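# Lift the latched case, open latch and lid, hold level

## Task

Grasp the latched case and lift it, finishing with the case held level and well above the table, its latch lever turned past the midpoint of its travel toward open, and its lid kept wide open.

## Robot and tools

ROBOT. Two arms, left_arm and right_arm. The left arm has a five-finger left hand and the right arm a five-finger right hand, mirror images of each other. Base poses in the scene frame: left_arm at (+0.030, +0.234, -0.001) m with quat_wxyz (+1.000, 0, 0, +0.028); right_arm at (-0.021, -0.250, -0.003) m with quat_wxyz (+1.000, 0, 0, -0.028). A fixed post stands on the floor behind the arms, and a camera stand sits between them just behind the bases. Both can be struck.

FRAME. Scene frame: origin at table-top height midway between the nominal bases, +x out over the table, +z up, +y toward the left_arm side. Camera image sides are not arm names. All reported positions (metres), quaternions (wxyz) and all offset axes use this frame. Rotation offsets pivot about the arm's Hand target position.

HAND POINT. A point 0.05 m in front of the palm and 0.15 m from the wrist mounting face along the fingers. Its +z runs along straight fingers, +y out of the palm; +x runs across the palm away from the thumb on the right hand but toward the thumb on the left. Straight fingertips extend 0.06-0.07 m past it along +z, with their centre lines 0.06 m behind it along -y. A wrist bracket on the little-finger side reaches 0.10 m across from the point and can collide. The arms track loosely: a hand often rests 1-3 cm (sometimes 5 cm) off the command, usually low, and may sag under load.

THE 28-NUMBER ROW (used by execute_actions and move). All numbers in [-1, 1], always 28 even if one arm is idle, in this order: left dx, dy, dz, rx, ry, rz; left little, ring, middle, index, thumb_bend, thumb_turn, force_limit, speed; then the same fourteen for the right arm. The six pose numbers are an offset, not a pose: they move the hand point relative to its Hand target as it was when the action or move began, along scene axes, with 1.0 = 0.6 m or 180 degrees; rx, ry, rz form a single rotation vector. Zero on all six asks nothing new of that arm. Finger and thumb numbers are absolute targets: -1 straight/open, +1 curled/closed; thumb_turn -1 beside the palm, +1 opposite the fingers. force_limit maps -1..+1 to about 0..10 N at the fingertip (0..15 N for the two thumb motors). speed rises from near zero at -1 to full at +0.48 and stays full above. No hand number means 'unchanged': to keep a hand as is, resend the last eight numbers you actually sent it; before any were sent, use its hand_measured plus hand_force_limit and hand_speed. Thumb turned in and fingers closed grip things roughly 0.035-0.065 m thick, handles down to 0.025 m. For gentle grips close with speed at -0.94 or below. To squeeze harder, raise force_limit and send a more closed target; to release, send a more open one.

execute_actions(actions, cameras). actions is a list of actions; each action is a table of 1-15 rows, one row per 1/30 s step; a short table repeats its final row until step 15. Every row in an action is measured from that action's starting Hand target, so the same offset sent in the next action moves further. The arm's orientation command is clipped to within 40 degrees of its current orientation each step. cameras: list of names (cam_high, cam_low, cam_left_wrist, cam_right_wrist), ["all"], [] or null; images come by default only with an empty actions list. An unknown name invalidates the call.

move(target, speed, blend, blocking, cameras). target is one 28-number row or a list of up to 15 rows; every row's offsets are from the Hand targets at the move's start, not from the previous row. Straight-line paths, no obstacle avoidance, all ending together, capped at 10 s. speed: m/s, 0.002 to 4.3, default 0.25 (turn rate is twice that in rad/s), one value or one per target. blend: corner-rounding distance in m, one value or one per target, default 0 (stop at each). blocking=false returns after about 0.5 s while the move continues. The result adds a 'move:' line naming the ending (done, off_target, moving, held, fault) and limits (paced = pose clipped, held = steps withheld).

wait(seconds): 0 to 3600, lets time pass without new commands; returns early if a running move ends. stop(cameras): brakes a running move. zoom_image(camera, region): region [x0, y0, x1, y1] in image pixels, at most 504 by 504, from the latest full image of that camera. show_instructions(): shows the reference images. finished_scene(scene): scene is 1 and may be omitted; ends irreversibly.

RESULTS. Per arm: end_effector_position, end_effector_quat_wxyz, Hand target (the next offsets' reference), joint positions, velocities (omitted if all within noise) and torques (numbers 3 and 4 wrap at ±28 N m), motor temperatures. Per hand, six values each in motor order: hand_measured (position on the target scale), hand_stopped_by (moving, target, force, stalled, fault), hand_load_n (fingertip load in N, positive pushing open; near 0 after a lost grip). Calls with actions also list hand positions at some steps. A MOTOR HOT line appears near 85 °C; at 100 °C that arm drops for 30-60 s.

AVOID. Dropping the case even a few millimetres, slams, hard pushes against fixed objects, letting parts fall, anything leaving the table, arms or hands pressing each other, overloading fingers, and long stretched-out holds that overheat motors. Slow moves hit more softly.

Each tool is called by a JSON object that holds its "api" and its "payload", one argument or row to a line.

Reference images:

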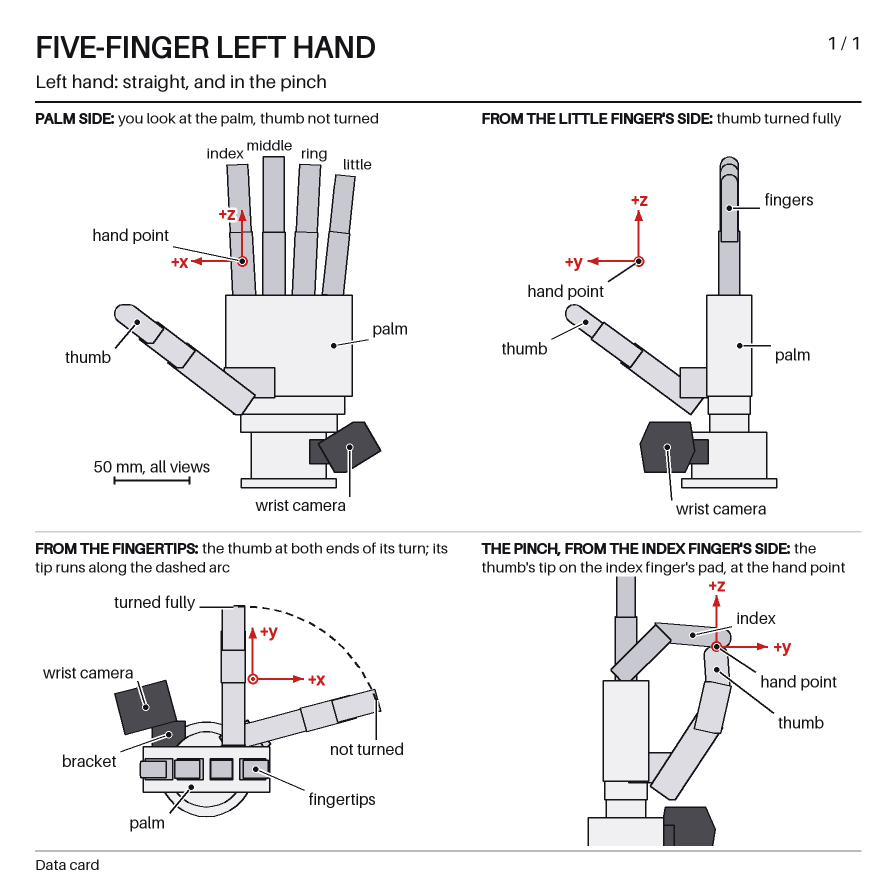

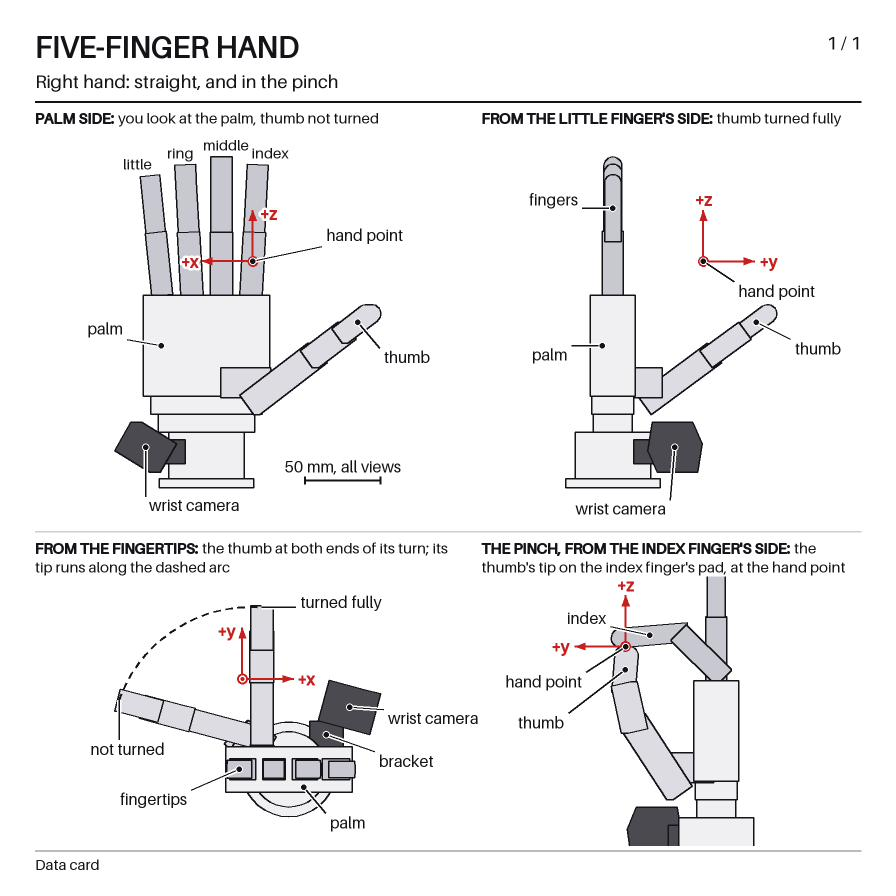

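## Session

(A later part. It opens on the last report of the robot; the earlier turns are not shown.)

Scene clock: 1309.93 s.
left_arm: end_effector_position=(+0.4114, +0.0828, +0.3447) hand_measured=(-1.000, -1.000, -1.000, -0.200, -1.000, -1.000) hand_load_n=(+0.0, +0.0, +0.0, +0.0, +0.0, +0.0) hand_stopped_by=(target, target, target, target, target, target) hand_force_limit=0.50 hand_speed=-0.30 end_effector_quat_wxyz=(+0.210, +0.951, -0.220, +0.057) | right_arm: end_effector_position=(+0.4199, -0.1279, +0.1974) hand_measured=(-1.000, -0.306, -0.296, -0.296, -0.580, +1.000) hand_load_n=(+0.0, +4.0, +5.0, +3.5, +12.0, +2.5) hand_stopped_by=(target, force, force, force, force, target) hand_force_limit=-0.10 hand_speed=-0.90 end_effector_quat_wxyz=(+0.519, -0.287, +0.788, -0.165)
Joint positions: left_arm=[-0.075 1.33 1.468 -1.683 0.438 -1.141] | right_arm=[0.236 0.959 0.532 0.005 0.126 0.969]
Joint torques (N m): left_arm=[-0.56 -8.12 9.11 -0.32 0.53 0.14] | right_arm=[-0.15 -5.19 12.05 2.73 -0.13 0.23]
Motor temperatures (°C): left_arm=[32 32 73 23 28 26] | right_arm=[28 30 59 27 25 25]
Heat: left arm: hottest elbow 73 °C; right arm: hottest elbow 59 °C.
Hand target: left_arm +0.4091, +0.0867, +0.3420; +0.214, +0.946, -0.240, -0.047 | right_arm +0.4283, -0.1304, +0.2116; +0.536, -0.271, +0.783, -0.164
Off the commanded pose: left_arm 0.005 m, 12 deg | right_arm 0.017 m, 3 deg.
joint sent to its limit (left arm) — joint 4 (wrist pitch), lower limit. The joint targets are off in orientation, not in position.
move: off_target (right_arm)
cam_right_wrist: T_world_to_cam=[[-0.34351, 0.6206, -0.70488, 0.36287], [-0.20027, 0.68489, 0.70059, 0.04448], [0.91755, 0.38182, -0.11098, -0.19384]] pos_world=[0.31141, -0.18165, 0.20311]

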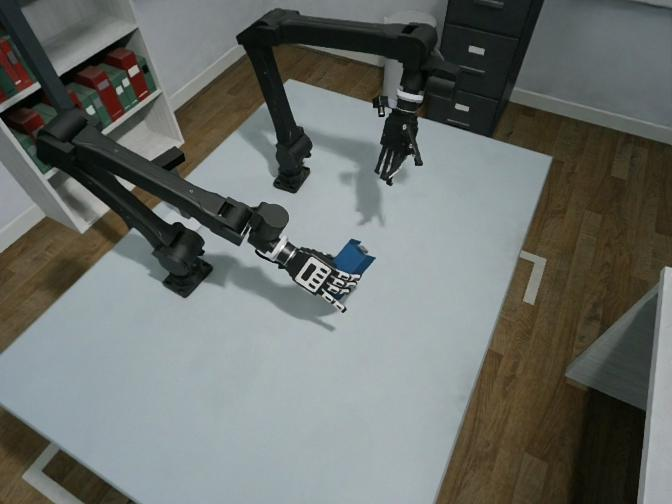

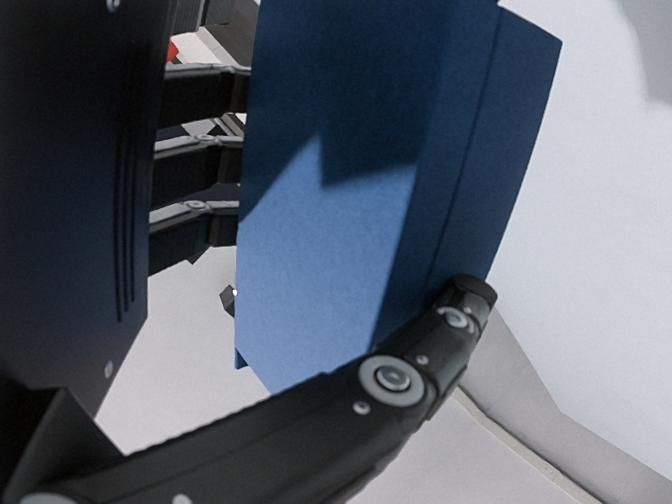

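{"api": "move", "payload": {
  "target": [
    [0,0,0,0,0,0,-1,-1,-1,-0.2,-1,-1,0.5,-0.3,0.03,0.0,-0.03,0.22,-0.12,0,-1,-0.1,-0.1,-0.1,-0.3,1,-0.1,-0.9]
  ],
  "speed": 0.08,
  "cameras": ["cam_high","cam_right_wrist","cam_left_wrist"]
}}

Scene clock: 1318.20 s.
left_arm: end_effector_position=(+0.4114, +0.0828, +0.3447) hand_measured=(-1.000, -1.000, -1.000, -0.200, -1.000, -1.000) hand_load_n=(+0.0, -0.5, +0.0, +0.0, +0.0, +0.0) hand_stopped_by=(target, target, target, target, target, target) hand_force_limit=0.50 hand_speed=-0.30 end_effector_quat_wxyz=(+0.210, +0.951, -0.220, +0.057) | right_arm: end_effector_position=(+0.4441, -0.1321, +0.1819) hand_measured=(-1.000, -0.306, -0.296, -0.296, -0.580, +1.000) hand_load_n=(+0.0, +4.5, +5.0, +3.5, +12.0, +1.5) hand_stopped_by=(target, force, force, force, force, target) hand_force_limit=-0.10 hand_speed=-0.90 end_effector_quat_wxyz=(+0.718, -0.047, +0.693, +0.054)
Joint positions: left_arm=[-0.075 1.33 1.468 -1.683 0.438 -1.141] | right_arm=[0.168 1.581 0.319 1.298 -0.032 1.579]
Joint torques (N m): left_arm=[-0.26 -8.23 9.1 -0.31 0.53 0.15] | right_arm=[1.2 -8.47 6.12 2.71 0.17 0.27]
Motor temperatures (°C): left_arm=[32 32 70 23 28 26] | right_arm=[28 30 59 27 25 25]
Heat: left arm: hottest elbow 70 °C; right arm: hottest elbow 59 °C.
Hand target: left_arm +0.4091, +0.0867, +0.3420; +0.214, +0.946, -0.240, -0.047 | right_arm +0.4462, -0.1305, +0.1935; +0.730, -0.040, +0.680, +0.062
Off the commanded pose: left_arm 0.005 m, 12 deg | right_arm 0.012 m, 2 deg.
joint sent to its limit (left arm) — joint 4 (wrist pitch), lower limit. The joint targets are off in orientation, not in position.
move: off_target (right_arm)
cam_left_wrist: T_world_to_cam=[[0.5903, 0.73173, -0.34076, -0.18874], [0.68014, -0.22356, 0.69816, -0.50281], [0.43468, -0.64389, -0.62964, 0.21029]] pos_world=[0.36198, 0.1611, 0.41913]
cam_right_wrist: T_world_to_cam=[[-0.1354, 0.96658, -0.21769, 0.22745], [-0.49567, 0.12416, 0.85959, 0.09131], [0.85789, 0.22429, 0.4623, -0.31475]] pos_world=[0.34608, -0.16059, 0.11653]
Images, in order (width x height): cam_high 672x504, cam_left_wrist 672x504, cam_right_wrist 672x504.

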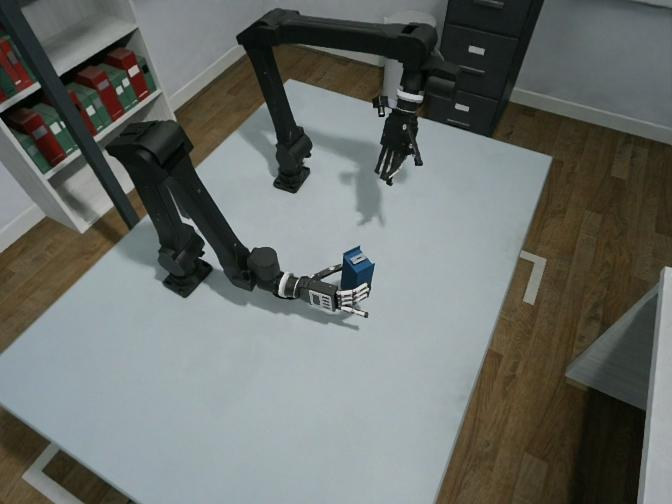

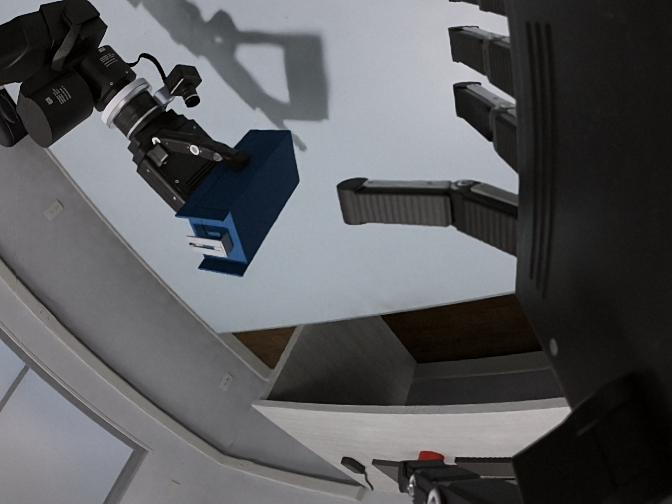

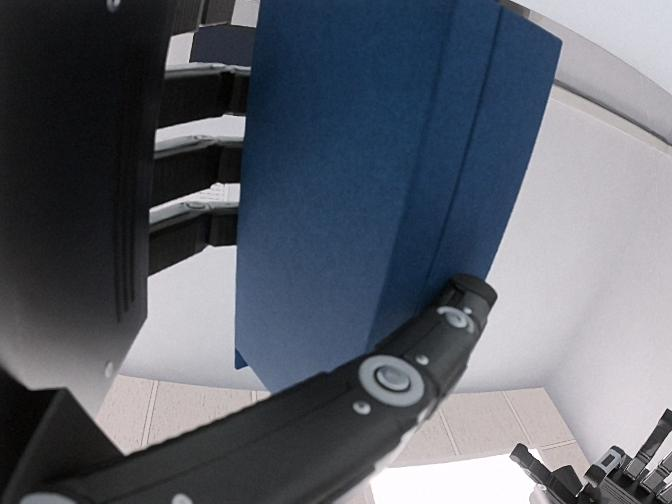

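{"api": "zoom_image", "payload": {
  "camera": "cam_left_wrist",
  "region": [150, 180, 270, 290]
}}

{"api": "zoom_image", "payload": {
  "camera": "cam_high",
  "region": [320, 230, 400, 310]
}}

Scaled by 4.200 from the camera's image (finer frame: 960x720).

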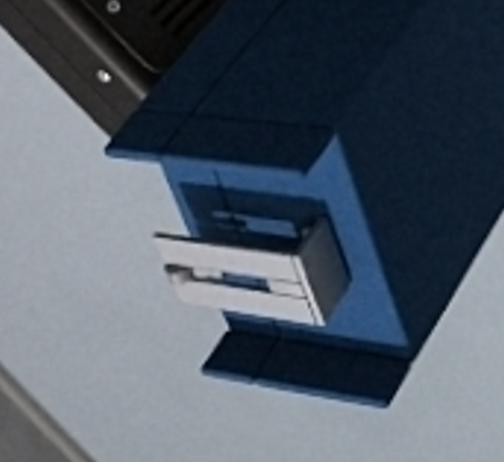

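Scaled by 6.300 from the camera's image (finer frame: 960x720).

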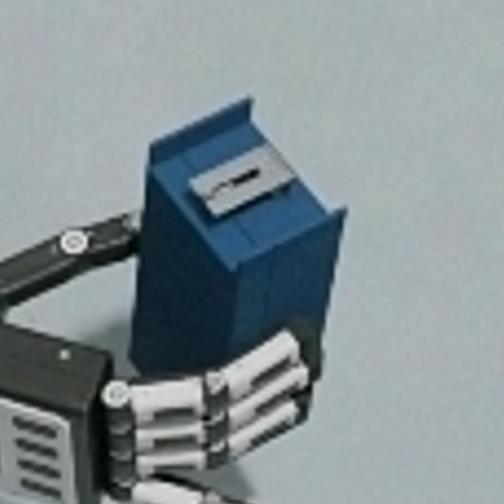

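{"api": "move", "payload": {
  "target": [
    [0.071,-0.286,-0.10,0,0,0,-1,-1,-1,-0.2,-1,-1,0.5,-0.3,0,0,0,0,0,0,-1,-0.1,-0.1,-0.1,-0.3,1,-0.1,-0.9]
  ],
  "speed": 0.12,
  "cameras": ["cam_left_wrist"]
}}

Scene clock: 1338.47 s.
left_arm: end_effector_position=(+0.4405, -0.0759, +0.2773) hand_measured=(-1.000, -1.000, -1.000, -0.200, -1.000, -1.000) hand_load_n=(+0.0, +0.0, +0.0, +0.0, +0.0, +0.0) hand_stopped_by=(target, target, target, target, target, target) hand_force_limit=0.50 hand_speed=-0.30 end_effector_quat_wxyz=(+0.213, +0.946, -0.240, -0.053) | right_arm: end_effector_position=(+0.4442, -0.1323, +0.1818) hand_measured=(-1.000, -0.306, -0.296, -0.296, -0.580, +1.000) hand_load_n=(+0.0, +4.5, +5.0, +3.5, +12.0, +2.0) hand_stopped_by=(target, force, force, force, force, target) hand_force_limit=-0.10 hand_speed=-0.90 end_effector_quat_wxyz=(+0.718, -0.046, +0.693, +0.054)
Joint positions: left_arm=[-0.426 1.609 1.598 -1.619 0.439 -1.429] | right_arm=[0.168 1.582 0.319 1.298 -0.031 1.58]
Joint torques (N m): left_arm=[-2.14 -10.64 13.29 -0.13 0.5 -0.06] | right_arm=[1.26 -9 6.12 2.71 0.12 0.24]
Motor temperatures (°C): left_arm=[32 32 66 23 28 26] | right_arm=[28 30 55 28 24 25]
Heat: left arm: hottest elbow 66 °C; right arm: hottest elbow 55 °C.
Hand target: left_arm +0.4516, -0.0849, +0.2820; +0.214, +0.946, -0.240, -0.047 | right_arm +0.4462, -0.1305, +0.1935; +0.730, -0.040, +0.680, +0.063
Off the commanded pose: left_arm 0.015 m, 1 deg | right_arm 0.012 m, 2 deg.
move: off_target (left_arm)
cam_left_wrist: T_world_to_cam=[[0.57544, 0.69693, -0.42796, -0.08467], [0.78171, -0.31486, 0.53833, -0.51837], [0.24043, -0.64432, -0.72598, 0.1653]] pos_world=[0.41419, 0.00231, 0.36282]

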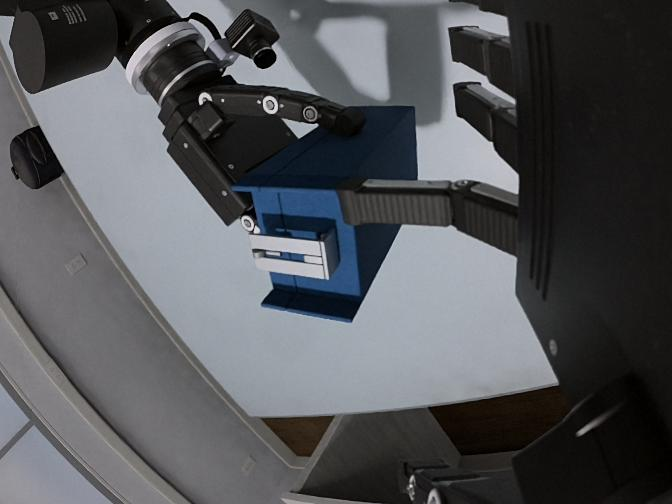

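{"api": "zoom_image", "payload": {
  "camera": "cam_left_wrist",
  "region": [235, 205, 355, 300]
}}

Scaled by 4.200 from the camera's image (finer frame: 960x720).

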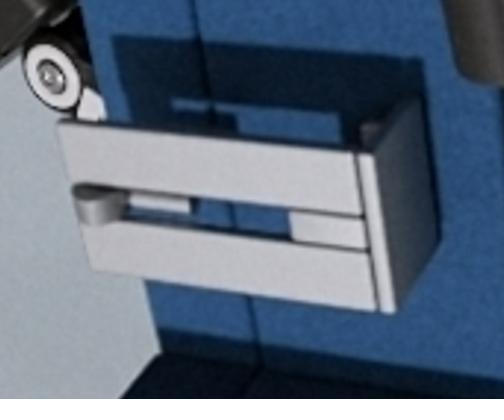

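{"api": "move", "payload": {
  "target": [
    [-0.003,-0.0335,0.08,0,0,0,-1,-1,-1,-0.7,-1,-1,0.0,-0.3,0,0,0,0,0,0,-1,-0.1,-0.1,-0.1,-0.3,1,-0.1,-0.9]
  ],
  "speed": 0.08,
  "cameras": ["cam_left_wrist","cam_high"]
}}

Scene clock: 1379.70 s.
left_arm: end_effector_position=(+0.4427, -0.0953, +0.3240) hand_measured=(-1.000, -1.000, -1.000, -0.700, -1.000, -1.000) hand_load_n=(+0.0, +0.0, +0.0, +0.0, -0.5, +0.0) hand_stopped_by=(target, target, target, target, target, target) hand_force_limit=0.00 hand_speed=-0.30 end_effector_quat_wxyz=(+0.217, +0.946, -0.236, -0.036) | right_arm: end_effector_position=(+0.4442, -0.1323, +0.1818) hand_measured=(-1.000, -0.306, -0.296, -0.296, -0.580, +1.000) hand_load_n=(+0.0, +4.5, +5.0, +3.5, +12.0, +2.0) hand_stopped_by=(target, force, force, force, force, target) hand_force_limit=-0.10 hand_speed=-0.90 end_effector_quat_wxyz=(+0.718, -0.046, +0.693, +0.054)
Joint positions: left_arm=[-0.461 1.61 1.719 -1.683 0.444 -1.485] | right_arm=[0.168 1.582 0.319 1.298 -0.031 1.58]
Joint torques (N m): left_arm=[-2.26 -10.7 13.35 -0.38 0.54 -0.08] | right_arm=[0.85 -8.76 6.12 2.76 0.14 0.24]
Motor temperatures (°C): left_arm=[32 33 71 23 28 26] | right_arm=[28 30 49 28 24 25]
Heat: left arm: hottest elbow 71 °C; right arm: hottest elbow 49 °C.
Hand target: left_arm +0.4499, -0.1050, +0.3299; +0.214, +0.946, -0.240, -0.047 | right_arm +0.4462, -0.1305, +0.1935; +0.730, -0.040, +0.680, +0.063
Off the commanded pose: left_arm 0.013 m, 1 deg | right_arm 0.012 m, 2 deg.
joint sent to its limit (left arm) — joint 4 (wrist pitch), lower limit. The joint targets still meet the commanded pose.
move: off_target (left_arm)
cam_left_wrist: T_world_to_cam=[[0.57669, 0.69949, -0.42207, -0.05474], [0.77059, -0.29414, 0.5654, -0.55326], [0.27134, -0.6513, -0.70864, 0.16611]] pos_world=[0.41283, -0.01626, 0.40742]
Images, in order (width x height): cam_high 672x504, cam_left_wrist 672x504.

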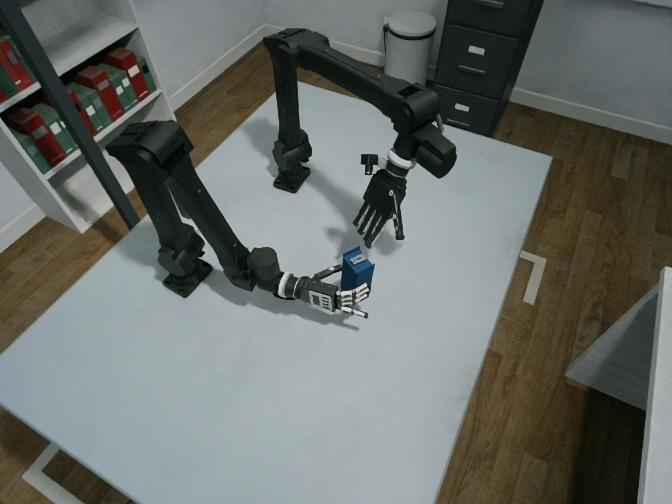

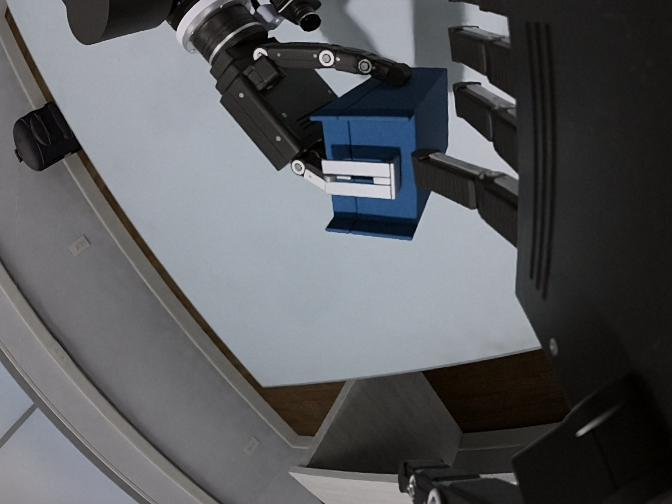

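{"api": "move", "payload": {
  "target": [
    [0.015,-0.025,-0.018,0,0,0,-1,-1,-1,-0.7,-1,-1,0.0,-0.3,0,0,0,0,0,0,-1,-0.1,-0.1,-0.1,-0.3,1,-0.1,-0.9]
  ],
  "speed": 0.05,
  "cameras": ["cam_left_wrist"]
}}

{"api": "zoom_image", "payload": {
  "camera": "cam_left_wrist",
  "region": [320, 90, 480, 230]
}}

Scene clock: 1391.17 s.
left_arm: end_effector_position=(+0.4517, -0.1103, +0.3149) hand_measured=(-1.000, -1.000, -1.000, -0.700, -1.000, -1.000) hand_load_n=(+0.0, +0.0, +0.0, +0.0, +0.0, +0.0) hand_stopped_by=(target, target, target, target, target, target) hand_force_limit=0.00 hand_speed=-0.30 end_effector_quat_wxyz=(+0.216, +0.946, -0.238, -0.045) | right_arm: end_effector_position=(+0.4442, -0.1323, +0.1818) hand_measured=(-1.000, -0.306, -0.296, -0.296, -0.580, +1.000) hand_load_n=(+0.0, +4.5, +5.0, +4.0, +12.0, +1.5) hand_stopped_by=(target, force, force, force, force, target) hand_force_limit=-0.10 hand_speed=-0.90 end_effector_quat_wxyz=(+0.718, -0.046, +0.693, +0.054)
Joint positions: left_arm=[-0.481 1.659 1.757 -1.683 0.444 -1.498] | right_arm=[0.168 1.582 0.319 1.298 -0.031 1.58]
Joint torques (N m): left_arm=[-2.37 -11.4 13.3 -0.35 0.41 -0.08] | right_arm=[1.2 -8.88 6.01 2.73 0.11 0.24]
Motor temperatures (°C): left_arm=[32 33 69 23 28 26] | right_arm=[28 30 48 28 24 25]
Heat: left arm: hottest elbow 69 °C; right arm: hottest elbow 48 °C.
Hand target: left_arm +0.4588, -0.1200, +0.3191; +0.214, +0.946, -0.240, -0.047 | right_arm +0.4462, -0.1305, +0.1935; +0.730, -0.040, +0.680, +0.063
Off the commanded pose: left_arm 0.013 m, 0 deg | right_arm 0.012 m, 2 deg.
joint sent to its limit (left arm) — joint 4 (wrist pitch), lower limit. The joint targets still meet the commanded pose.
move: off_target (left_arm)
cam_left_wrist: T_world_to_cam=[[0.57607, 0.69749, -0.42621, -0.0519], [0.77669, -0.30458, 0.55134, -0.55892], [0.25475, -0.64864, -0.7172, 0.15796]] pos_world=[0.42377, -0.03158, 0.39932]

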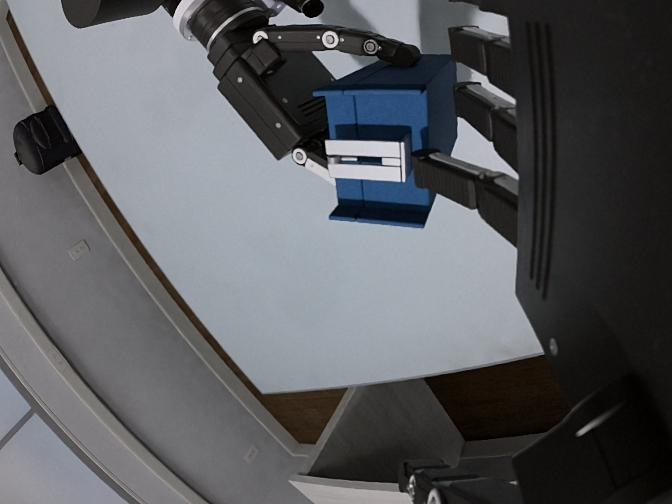

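Scaled by 3.150 from the camera's image (finer frame: 960x720).

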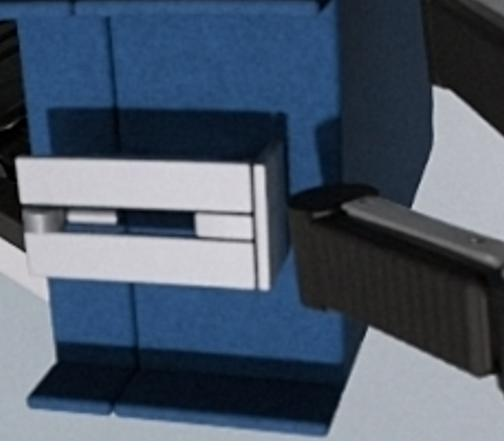

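{"api": "move", "payload": {
  "target": [
    [0,0,-0.02,0,0,0,-1,-1,-1,-0.7,-1,-1,0.0,-0.3,0,0,0,0,0,0,-1,-0.1,-0.1,-0.1,-0.3,1,-0.1,-0.9]
  ],
  "speed": 0.03,
  "cameras": ["cam_left_wrist"]
}}

{"api": "zoom_image", "payload": {
  "camera": "cam_left_wrist",
  "region": [320, 90, 480, 230]
}}

Scene clock: 1395.03 s.
left_arm: end_effector_position=(+0.4525, -0.1107, +0.3149) hand_measured=(-1.000, -1.000, -1.000, -0.700, -1.000, -1.000) hand_load_n=(+0.0, +0.0, +0.0, +0.0, +0.0, +0.0) hand_stopped_by=(target, target, target, target, target, target) hand_force_limit=0.00 hand_speed=-0.30 end_effector_quat_wxyz=(+0.216, +0.946, -0.238, -0.043) | right_arm: end_effector_position=(+0.4442, -0.1323, +0.1818) hand_measured=(-1.000, -0.306, -0.296, -0.296, -0.580, +1.000) hand_load_n=(+0.0, +4.5, +5.0, +3.5, +12.0, +2.0) hand_stopped_by=(target, force, force, force, force, target) hand_force_limit=-0.10 hand_speed=-0.90 end_effector_quat_wxyz=(+0.718, -0.046, +0.693, +0.054)
Joint positions: left_arm=[-0.481 1.659 1.757 -1.679 0.444 -1.499] | right_arm=[0.168 1.582 0.319 1.298 -0.031 1.58]
Joint torques (N m): left_arm=[-2.32 -11.16 11.3 0.34 0.35 -0.03] | right_arm=[0.91 -8.88 6.11 2.66 0.15 0.26]
Motor temperatures (°C): left_arm=[32 33 70 23 28 25] | right_arm=[28 30 48 28 24 25]
Heat: left arm: hottest elbow 70 °C; right arm: hottest elbow 48 °C.
Hand target: left_arm +0.4589, -0.1199, +0.3072; +0.214, +0.946, -0.240, -0.047 | right_arm +0.4462, -0.1305, +0.1935; +0.730, -0.040, +0.680, +0.063
Off the commanded pose: left_arm 0.014 m, 0 deg | right_arm 0.012 m, 2 deg.
move: off_target (left_arm)
cam_left_wrist: T_world_to_cam=[[0.5774, 0.69697, -0.42525, -0.05303], [0.77477, -0.30343, 0.55467, -0.55976], [0.25755, -0.64974, -0.71519, 0.15547]] pos_world=[0.42426, -0.03187, 0.39912]

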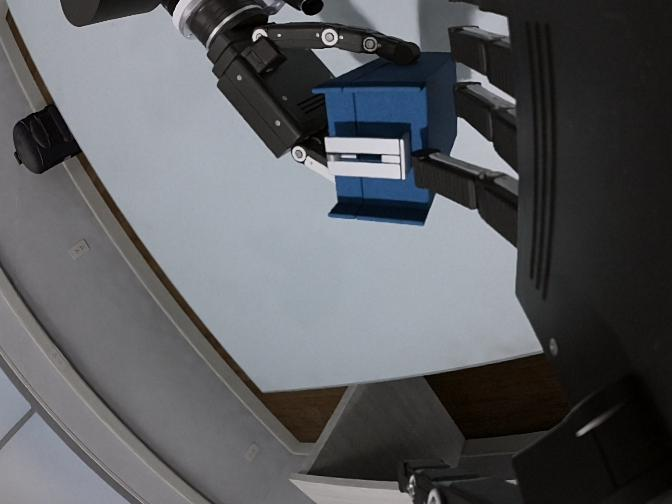

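Scaled by 3.150 from the camera's image (finer frame: 960x720).

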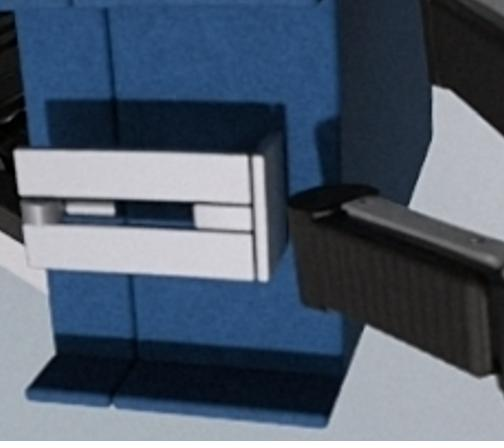

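{"api": "move", "payload": {
  "target": [
    [-0.002,-0.002,-0.022,0,0,0,-1,-1,-1,-0.7,-1,-1,0.0,-0.3,0,0,0,0,0,0,-1,-0.1,-0.1,-0.1,-0.3,1,-0.1,-0.9]
  ],
  "speed": 0.04,
  "cameras": ["cam_left_wrist"]
}}

{"api": "zoom_image", "payload": {
  "camera": "cam_left_wrist",
  "region": [320, 90, 480, 230]
}}

Scene clock: 1399.33 s.
left_arm: end_effector_position=(+0.4571, -0.1137, +0.3105) hand_measured=(-1.000, -1.000, -1.000, -0.700, -1.000, -1.000) hand_load_n=(+0.0, +0.0, +0.0, +0.0, +0.0, +0.0) hand_stopped_by=(target, target, target, target, target, target) hand_force_limit=0.00 hand_speed=-0.30 end_effector_quat_wxyz=(+0.218, +0.945, -0.242, -0.032) | right_arm: end_effector_position=(+0.4442, -0.1323, +0.1818) hand_measured=(-1.000, -0.306, -0.296, -0.296, -0.580, +1.000) hand_load_n=(+0.5, +4.5, +5.0, +3.5, +12.0, +2.0) hand_stopped_by=(target, force, force, force, force, target) hand_force_limit=-0.10 hand_speed=-0.90 end_effector_quat_wxyz=(+0.718, -0.046, +0.693, +0.054)
Joint positions: left_arm=[-0.482 1.659 1.744 -1.642 0.444 -1.499] | right_arm=[0.168 1.582 0.319 1.298 -0.031 1.58]
Joint torques (N m): left_arm=[-2.37 -11.52 9.18 0.32 0.33 -0.06] | right_arm=[0.79 -8.53 6.04 2.77 0.13 0.26]
Motor temperatures (°C): left_arm=[32 33 70 23 28 25] | right_arm=[28 30 48 28 24 25]
Heat: left arm: hottest elbow 70 °C; right arm: hottest elbow 48 °C.
Hand target: left_arm +0.4577, -0.1211, +0.2940; +0.214, +0.946, -0.240, -0.047 | right_arm +0.4462, -0.1305, +0.1935; +0.730, -0.040, +0.680, +0.063
Off the commanded pose: left_arm 0.018 m, 2 deg | right_arm 0.012 m, 2 deg.
move: off_target (left_arm)
cam_left_wrist: T_world_to_cam=[[0.58721, 0.69213, -0.41968, -0.06224], [0.76258, -0.29921, 0.57353, -0.56146], [0.27139, -0.65683, -0.70351, 0.13848]] pos_world=[0.42713, -0.03396, 0.39332]

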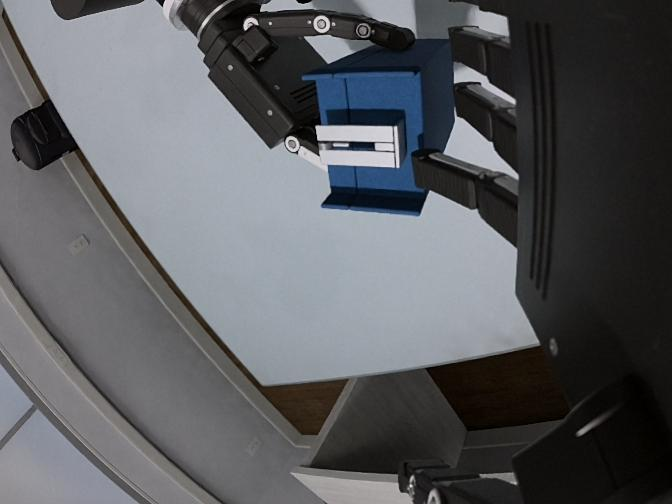

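Scaled by 3.150 from the camera's image (finer frame: 960x720).

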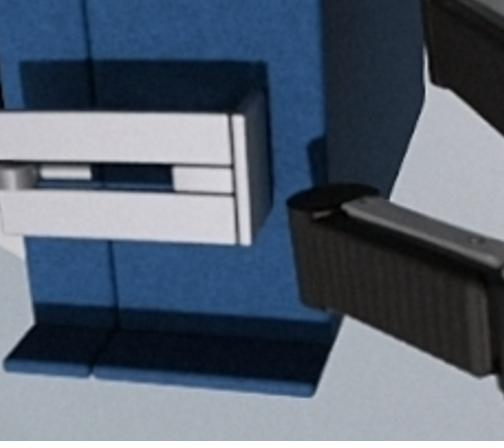

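{"api": "move", "payload": {
  "target": [
    [-0.016,0.010,-0.004,0,0,0,-1,-1,-1,-0.7,-1,-1,0.0,-0.3,0,0,0,0,0,0,-1,-0.1,-0.1,-0.1,-0.3,1,-0.1,-0.9]
  ],
  "speed": 0.04,
  "cameras": ["cam_left_wrist"]
}}

{"api": "zoom_image", "payload": {
  "camera": "cam_left_wrist",
  "region": [320, 90, 480, 230]
}}

Scene clock: 1403.93 s.
left_arm: end_effector_position=(+0.4546, -0.1124, +0.2964) hand_measured=(-1.000, -1.000, -1.000, -0.700, -1.000, -1.000) hand_load_n=(+0.0, +0.0, +0.0, +0.0, +0.0, +0.0) hand_stopped_by=(target, target, target, target, target, target) hand_force_limit=0.00 hand_speed=-0.30 end_effector_quat_wxyz=(+0.216, +0.946, -0.240, -0.040) | right_arm: end_effector_position=(+0.4438, -0.1324, +0.1777) hand_measured=(-1.000, -0.306, -0.296, -0.296, -0.580, +1.000) hand_load_n=(+0.0, +5.0, +5.0, +3.0, +12.0, +0.5) hand_stopped_by=(target, force, force, force, force, target) hand_force_limit=-0.10 hand_speed=-0.90 end_effector_quat_wxyz=(+0.714, -0.046, +0.696, +0.054)
Joint positions: left_arm=[-0.482 1.659 1.708 -1.623 0.443 -1.499] | right_arm=[0.168 1.589 0.317 1.298 -0.03 1.58]
Joint torques (N m): left_arm=[-2.14 -13.63 8.47 -0.02 0.36 -0.04] | right_arm=[0.85 -9.35 6.24 2.76 0.11 0.24]
Motor temperatures (°C): left_arm=[32 33 69 23 28 25] | right_arm=[28 30 48 28 24 25]
Heat: left arm: hottest elbow 69 °C; right arm: hottest elbow 48 °C.
Hand target: left_arm +0.4481, -0.1151, +0.2917; +0.214, +0.946, -0.240, -0.047 | right_arm +0.4463, -0.1305, +0.1935; +0.730, -0.040, +0.680, +0.062
Off the commanded pose: left_arm 0.009 m, 1 deg | right_arm 0.016 m, 3 deg.
move: done
cam_left_wrist: T_world_to_cam=[[0.58115, 0.69521, -0.42301, -0.06346], [0.77081, -0.30355, 0.56009, -0.55147], [0.26098, -0.65156, -0.71229, 0.13799]] pos_world=[0.42595, -0.03337, 0.38032]

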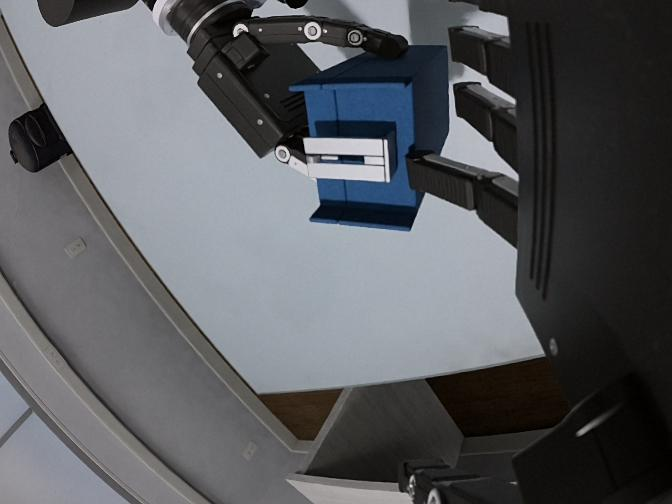

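Scaled by 3.150 from the camera's image (finer frame: 960x720).

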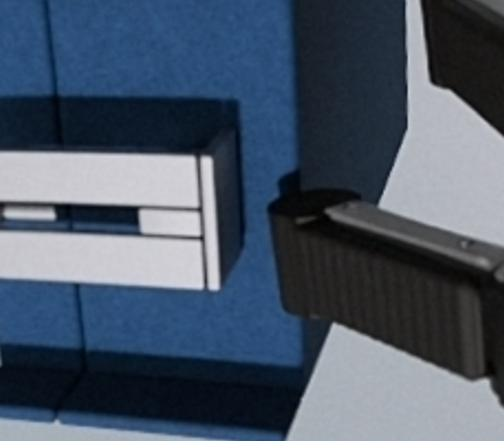

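{"api": "move", "payload": {
  "target": [
    [-0.004,0.002,0.015,0,0,0,-1,-1,-1,-0.7,-1,-1,0.0,-0.3,0,0,0,0,0,0,-1,-0.1,-0.1,-0.1,-0.3,1,-0.1,-0.9]
  ],
  "speed": 0.04,
  "cameras": ["cam_left_wrist"]
}}

{"api": "zoom_image", "payload": {
  "camera": "cam_left_wrist",
  "region": [320, 90, 480, 230]
}}

Scene clock: 1410.73 s.
left_arm: end_effector_position=(+0.4521, -0.1113, +0.2979) hand_measured=(-1.000, -1.000, -1.000, -0.700, -1.000, -1.000) hand_load_n=(+0.0, +0.0, +0.0, +0.0, +0.0, +0.5) hand_stopped_by=(target, target, target, target, target, target) hand_force_limit=0.00 hand_speed=-0.30 end_effector_quat_wxyz=(+0.215, +0.946, -0.239, -0.043) | right_arm: end_effector_position=(+0.4438, -0.1324, +0.1777) hand_measured=(-1.000, -0.306, -0.296, -0.296, -0.580, +1.000) hand_load_n=(+0.0, +4.5, +5.0, +3.5, +12.0, +1.5) hand_stopped_by=(target, force, force, force, force, target) hand_force_limit=-0.10 hand_speed=-0.90 end_effector_quat_wxyz=(+0.714, -0.046, +0.696, +0.054)
Joint positions: left_arm=[-0.482 1.656 1.708 -1.633 0.443 -1.499] | right_arm=[0.168 1.589 0.317 1.298 -0.03 1.58]
Joint torques (N m): left_arm=[-2.14 -13.8 9.76 -0.46 0.37 -0.04] | right_arm=[0.85 -9.17 6.19 2.78 0.11 0.24]
Motor temperatures (°C): left_arm=[32 33 67 22 28 25] | right_arm=[28 30 47 28 24 25]
Heat: left arm: hottest elbow 67 °C; right arm: hottest elbow 47 °C.
Hand target: left_arm +0.4458, -0.1139, +0.3006; +0.214, +0.946, -0.240, -0.047 | right_arm +0.4463, -0.1305, +0.1935; +0.730, -0.040, +0.680, +0.062
Off the commanded pose: left_arm 0.007 m, 0 deg | right_arm 0.016 m, 3 deg.
move: done
cam_left_wrist: T_world_to_cam=[[0.57859, 0.69638, -0.4246, -0.06045], [0.77415, -0.30501, 0.55467, -0.54996], [0.25676, -0.64964, -0.71557, 0.14358]] pos_world=[0.42386, -0.03237, 0.38212]

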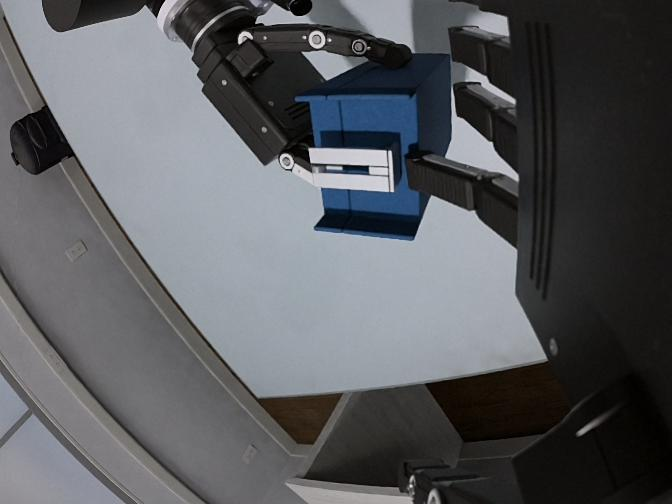

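Scaled by 3.150 from the camera's image (finer frame: 960x720).

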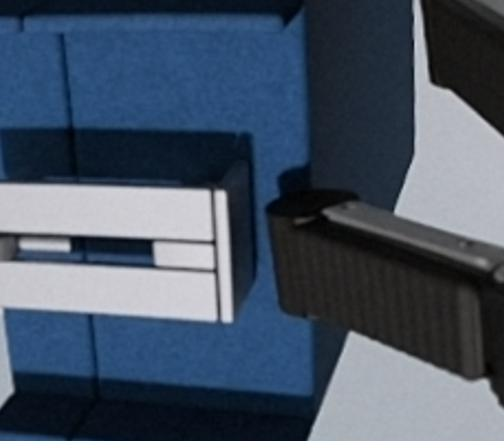

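{"api": "move", "payload": {
  "target": [
    [-0.008,-0.018,-0.002,0,0,0,-1,-1,-1,-0.7,-1,-1,0.0,-0.3,0,0,0,0,0,0,-1,-0.1,-0.1,-0.1,-0.3,1,-0.1,-0.9]
  ],
  "speed": 0.04,
  "cameras": ["cam_left_wrist"]
}}

{"api": "zoom_image", "payload": {
  "camera": "cam_left_wrist",
  "region": [320, 90, 480, 230]
}}

Scene clock: 1416.63 s.
left_arm: end_effector_position=(+0.4481, -0.1170, +0.3003) hand_measured=(-1.000, -1.000, -1.000, -0.700, -1.000, -1.000) hand_load_n=(+0.0, +0.0, +0.0, +0.0, +0.0, +0.0) hand_stopped_by=(target, target, target, target, target, target) hand_force_limit=0.00 hand_speed=-0.30 end_effector_quat_wxyz=(+0.215, +0.947, -0.236, -0.044) | right_arm: end_effector_position=(+0.4438, -0.1326, +0.1777) hand_measured=(-1.000, -0.306, -0.296, -0.296, -0.580, +1.000) hand_load_n=(+0.0, +5.0, +5.0, +3.0, +12.0, +1.0) hand_stopped_by=(target, force, force, force, force, target) hand_force_limit=-0.10 hand_speed=-0.90 end_effector_quat_wxyz=(+0.714, -0.046, +0.696, +0.053)
Joint positions: left_arm=[-0.497 1.65 1.708 -1.632 0.443 -1.522] | right_arm=[0.168 1.589 0.317 1.298 -0.03 1.58]
Joint torques (N m): left_arm=[-2.96 -13.45 9.32 0.03 0.4 -0.06] | right_arm=[0.91 -9.35 6.2 2.8 0.08 0.25]
Motor temperatures (°C): left_arm=[32 33 66 22 28 25] | right_arm=[28 30 46 28 24 25]
Heat: left arm: hottest elbow 66 °C; right arm: hottest elbow 46 °C.
Hand target: left_arm +0.4408, -0.1248, +0.2994; +0.214, +0.946, -0.240, -0.047 | right_arm +0.4463, -0.1306, +0.1936; +0.730, -0.040, +0.680, +0.062
Off the commanded pose: left_arm 0.011 m, 1 deg | right_arm 0.016 m, 3 deg.
move: off_target (left_arm)
cam_left_wrist: T_world_to_cam=[[0.57245, 0.70103, -0.42528, -0.0496], [0.77795, -0.30051, 0.5518, -0.55038], [0.25903, -0.64672, -0.71739, 0.14248]] pos_world=[0.41966, -0.03847, 0.38482]

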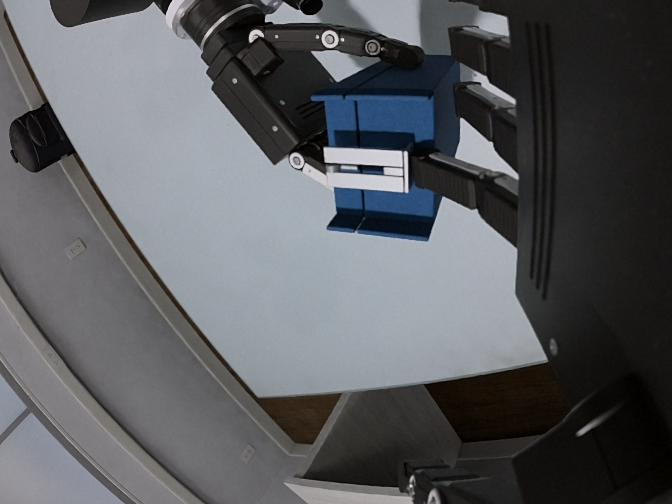

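Scaled by 3.150 from the camera's image (finer frame: 960x720).

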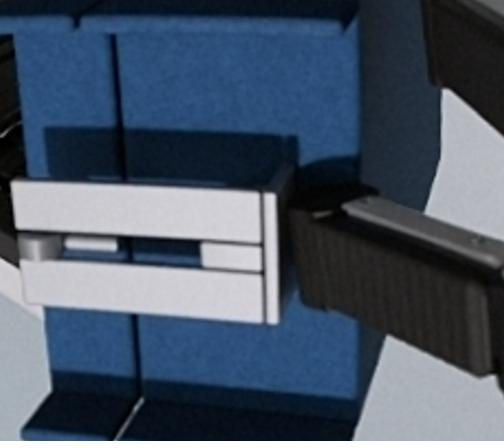

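{"api": "move", "payload": {
  "target": [
    [0.0,0.0,-0.015,0,0,0,-1,-1,-1,-0.7,-1,-1,0.0,-0.3,0,0,0,0,0,0,-1,-0.1,-0.1,-0.1,-0.3,1,-0.1,-0.9]
  ],
  "speed": 0.04,
  "cameras": ["cam_left_wrist"]
}}

{"api": "zoom_image", "payload": {
  "camera": "cam_left_wrist",
  "region": [320, 90, 480, 230]
}}

Scene clock: 1422.87 s.
left_arm: end_effector_position=(+0.4486, -0.1174, +0.2976) hand_measured=(-1.000, -1.000, -1.000, -0.700, -1.000, -1.000) hand_load_n=(+0.0, +0.0, +0.0, +0.0, +0.0, +0.0) hand_stopped_by=(target, target, target, target, target, target) hand_force_limit=0.00 hand_speed=-0.30 end_effector_quat_wxyz=(+0.216, +0.946, -0.237, -0.039) | right_arm: end_effector_position=(+0.4443, -0.1332, +0.1765) hand_measured=(-1.000, -0.306, -0.296, -0.296, -0.580, +1.000) hand_load_n=(+0.0, +5.0, +5.0, +3.5, +12.0, +1.0) hand_stopped_by=(target, force, force, force, force, target) hand_force_limit=-0.10 hand_speed=-0.90 end_effector_quat_wxyz=(+0.713, -0.045, +0.697, +0.052)
Joint positions: left_arm=[-0.497 1.645 1.694 -1.613 0.443 -1.522] | right_arm=[0.168 1.591 0.317 1.298 -0.026 1.58]
Joint torques (N m): left_arm=[-2.96 -12.98 8.44 0.25 0.37 -0.06] | right_arm=[1.26 -9.7 6.16 2.77 -0.08 0.23]
Motor temperatures (°C): left_arm=[32 33 65 22 28 25] | right_arm=[28 30 46 28 24 25]
Heat: left arm: hottest elbow 65 °C; right arm: hottest elbow 46 °C.
Hand target: left_arm +0.4408, -0.1248, +0.2904; +0.214, +0.946, -0.240, -0.047 | right_arm +0.4463, -0.1305, +0.1935; +0.730, -0.040, +0.680, +0.062
Off the commanded pose: left_arm 0.013 m, 1 deg | right_arm 0.017 m, 3 deg.
move: off_target (left_arm)
cam_left_wrist: T_world_to_cam=[[0.57639, 0.69915, -0.42303, -0.05335], [0.77282, -0.29816, 0.56022, -0.54931], [0.26555, -0.64983, -0.71218, 0.13529]] pos_world=[0.41934, -0.03857, 0.38152]

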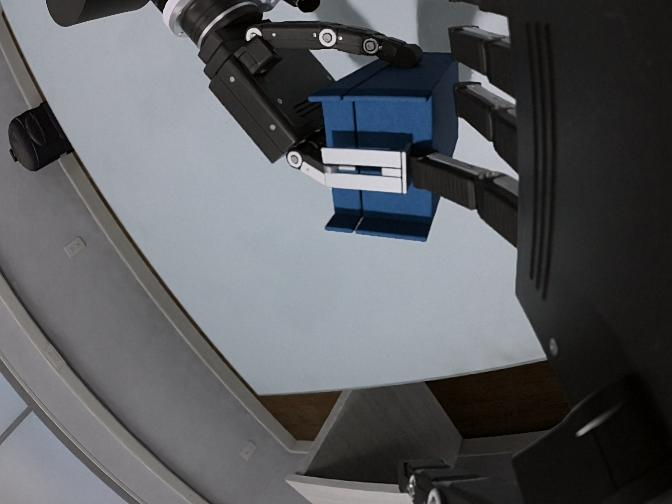

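Scaled by 3.150 from the camera's image (finer frame: 960x720).

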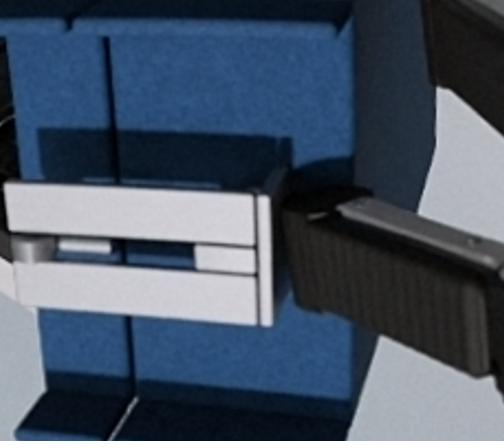

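{"api": "move", "payload": {
  "target": [
    [0.0,0.0,0.0,0,0,0,-1,-1,-1,-0.3,-1,-1,0.2,-0.9,0,0,0,0,0,0,-1,-0.1,-0.1,-0.1,-0.3,1,-0.1,-0.9]
  ],
  "speed": 0.04,
  "cameras": ["cam_left_wrist"]
}}

{"api": "zoom_image", "payload": {
  "camera": "cam_left_wrist",
  "region": [320, 90, 480, 230]
}}

Scene clock: 1427.37 s.
left_arm: end_effector_position=(+0.4466, -0.1187, +0.2932) hand_measured=(-1.000, -1.000, -1.000, -0.300, -1.000, -1.000) hand_load_n=(+0.0, +0.0, +0.0, +0.0, +0.0, +0.0) hand_stopped_by=(target, target, target, target, target, target) hand_force_limit=0.20 hand_speed=-0.90 end_effector_quat_wxyz=(+0.213, +0.947, -0.237, -0.042) | right_arm: end_effector_position=(+0.4439, -0.1337, +0.1798) hand_measured=(-1.000, -0.306, -0.296, -0.296, -0.580, +1.000) hand_load_n=(+0.0, +3.5, +5.0, +4.5, +12.0, +1.0) hand_stopped_by=(target, force, force, force, force, target) hand_force_limit=-0.10 hand_speed=-0.90 end_effector_quat_wxyz=(+0.716, -0.040, +0.694, +0.058)
Joint positions: left_arm=[-0.502 1.645 1.685 -1.608 0.439 -1.527] | right_arm=[0.168 1.591 0.317 1.307 -0.026 1.595]
Joint torques (N m): left_arm=[-2.55 -13.1 9.26 0.05 0.56 -0.01] | right_arm=[1.08 -9.76 6.22 2.5 -0.04 0.11]
Motor temperatures (°C): left_arm=[32 33 65 22 28 25] | right_arm=[28 30 45 28 24 25]
Heat: left arm: hottest elbow 65 °C; right arm: hottest elbow 45 °C.
Hand target: left_arm +0.4408, -0.1249, +0.2904; +0.214, +0.946, -0.240, -0.047 | right_arm +0.4463, -0.1305, +0.1935; +0.730, -0.040, +0.680, +0.062
Off the commanded pose: left_arm 0.009 m, 1 deg | right_arm 0.014 m, 2 deg.
move: done
cam_left_wrist: T_world_to_cam=[[0.57522, 0.70166, -0.42046, -0.05315], [0.77485, -0.30266, 0.55498, -0.54554], [0.26215, -0.64503, -0.71778, 0.13557]] pos_world=[0.41775, -0.04038, 0.37773]

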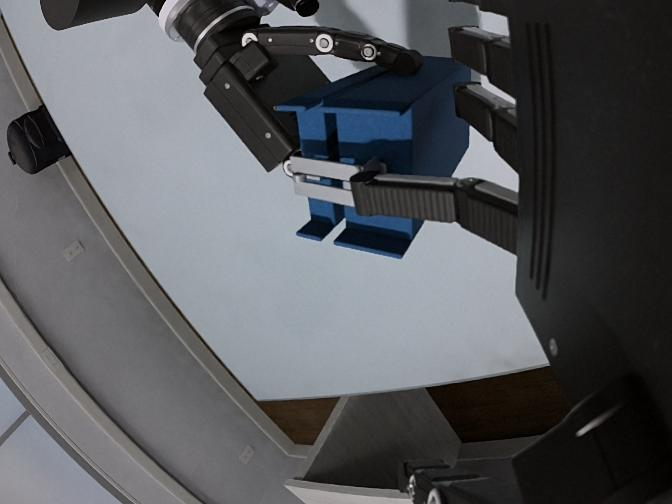

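Scaled by 3.150 from the camera's image (finer frame: 960x720).

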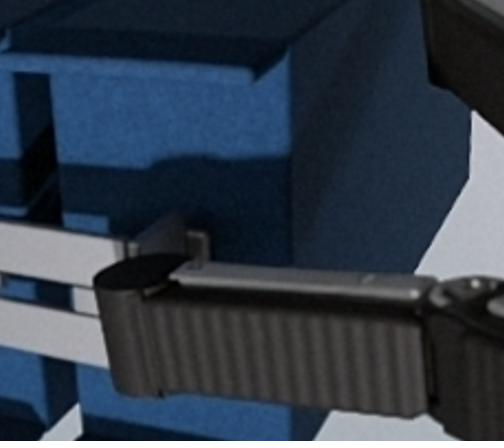

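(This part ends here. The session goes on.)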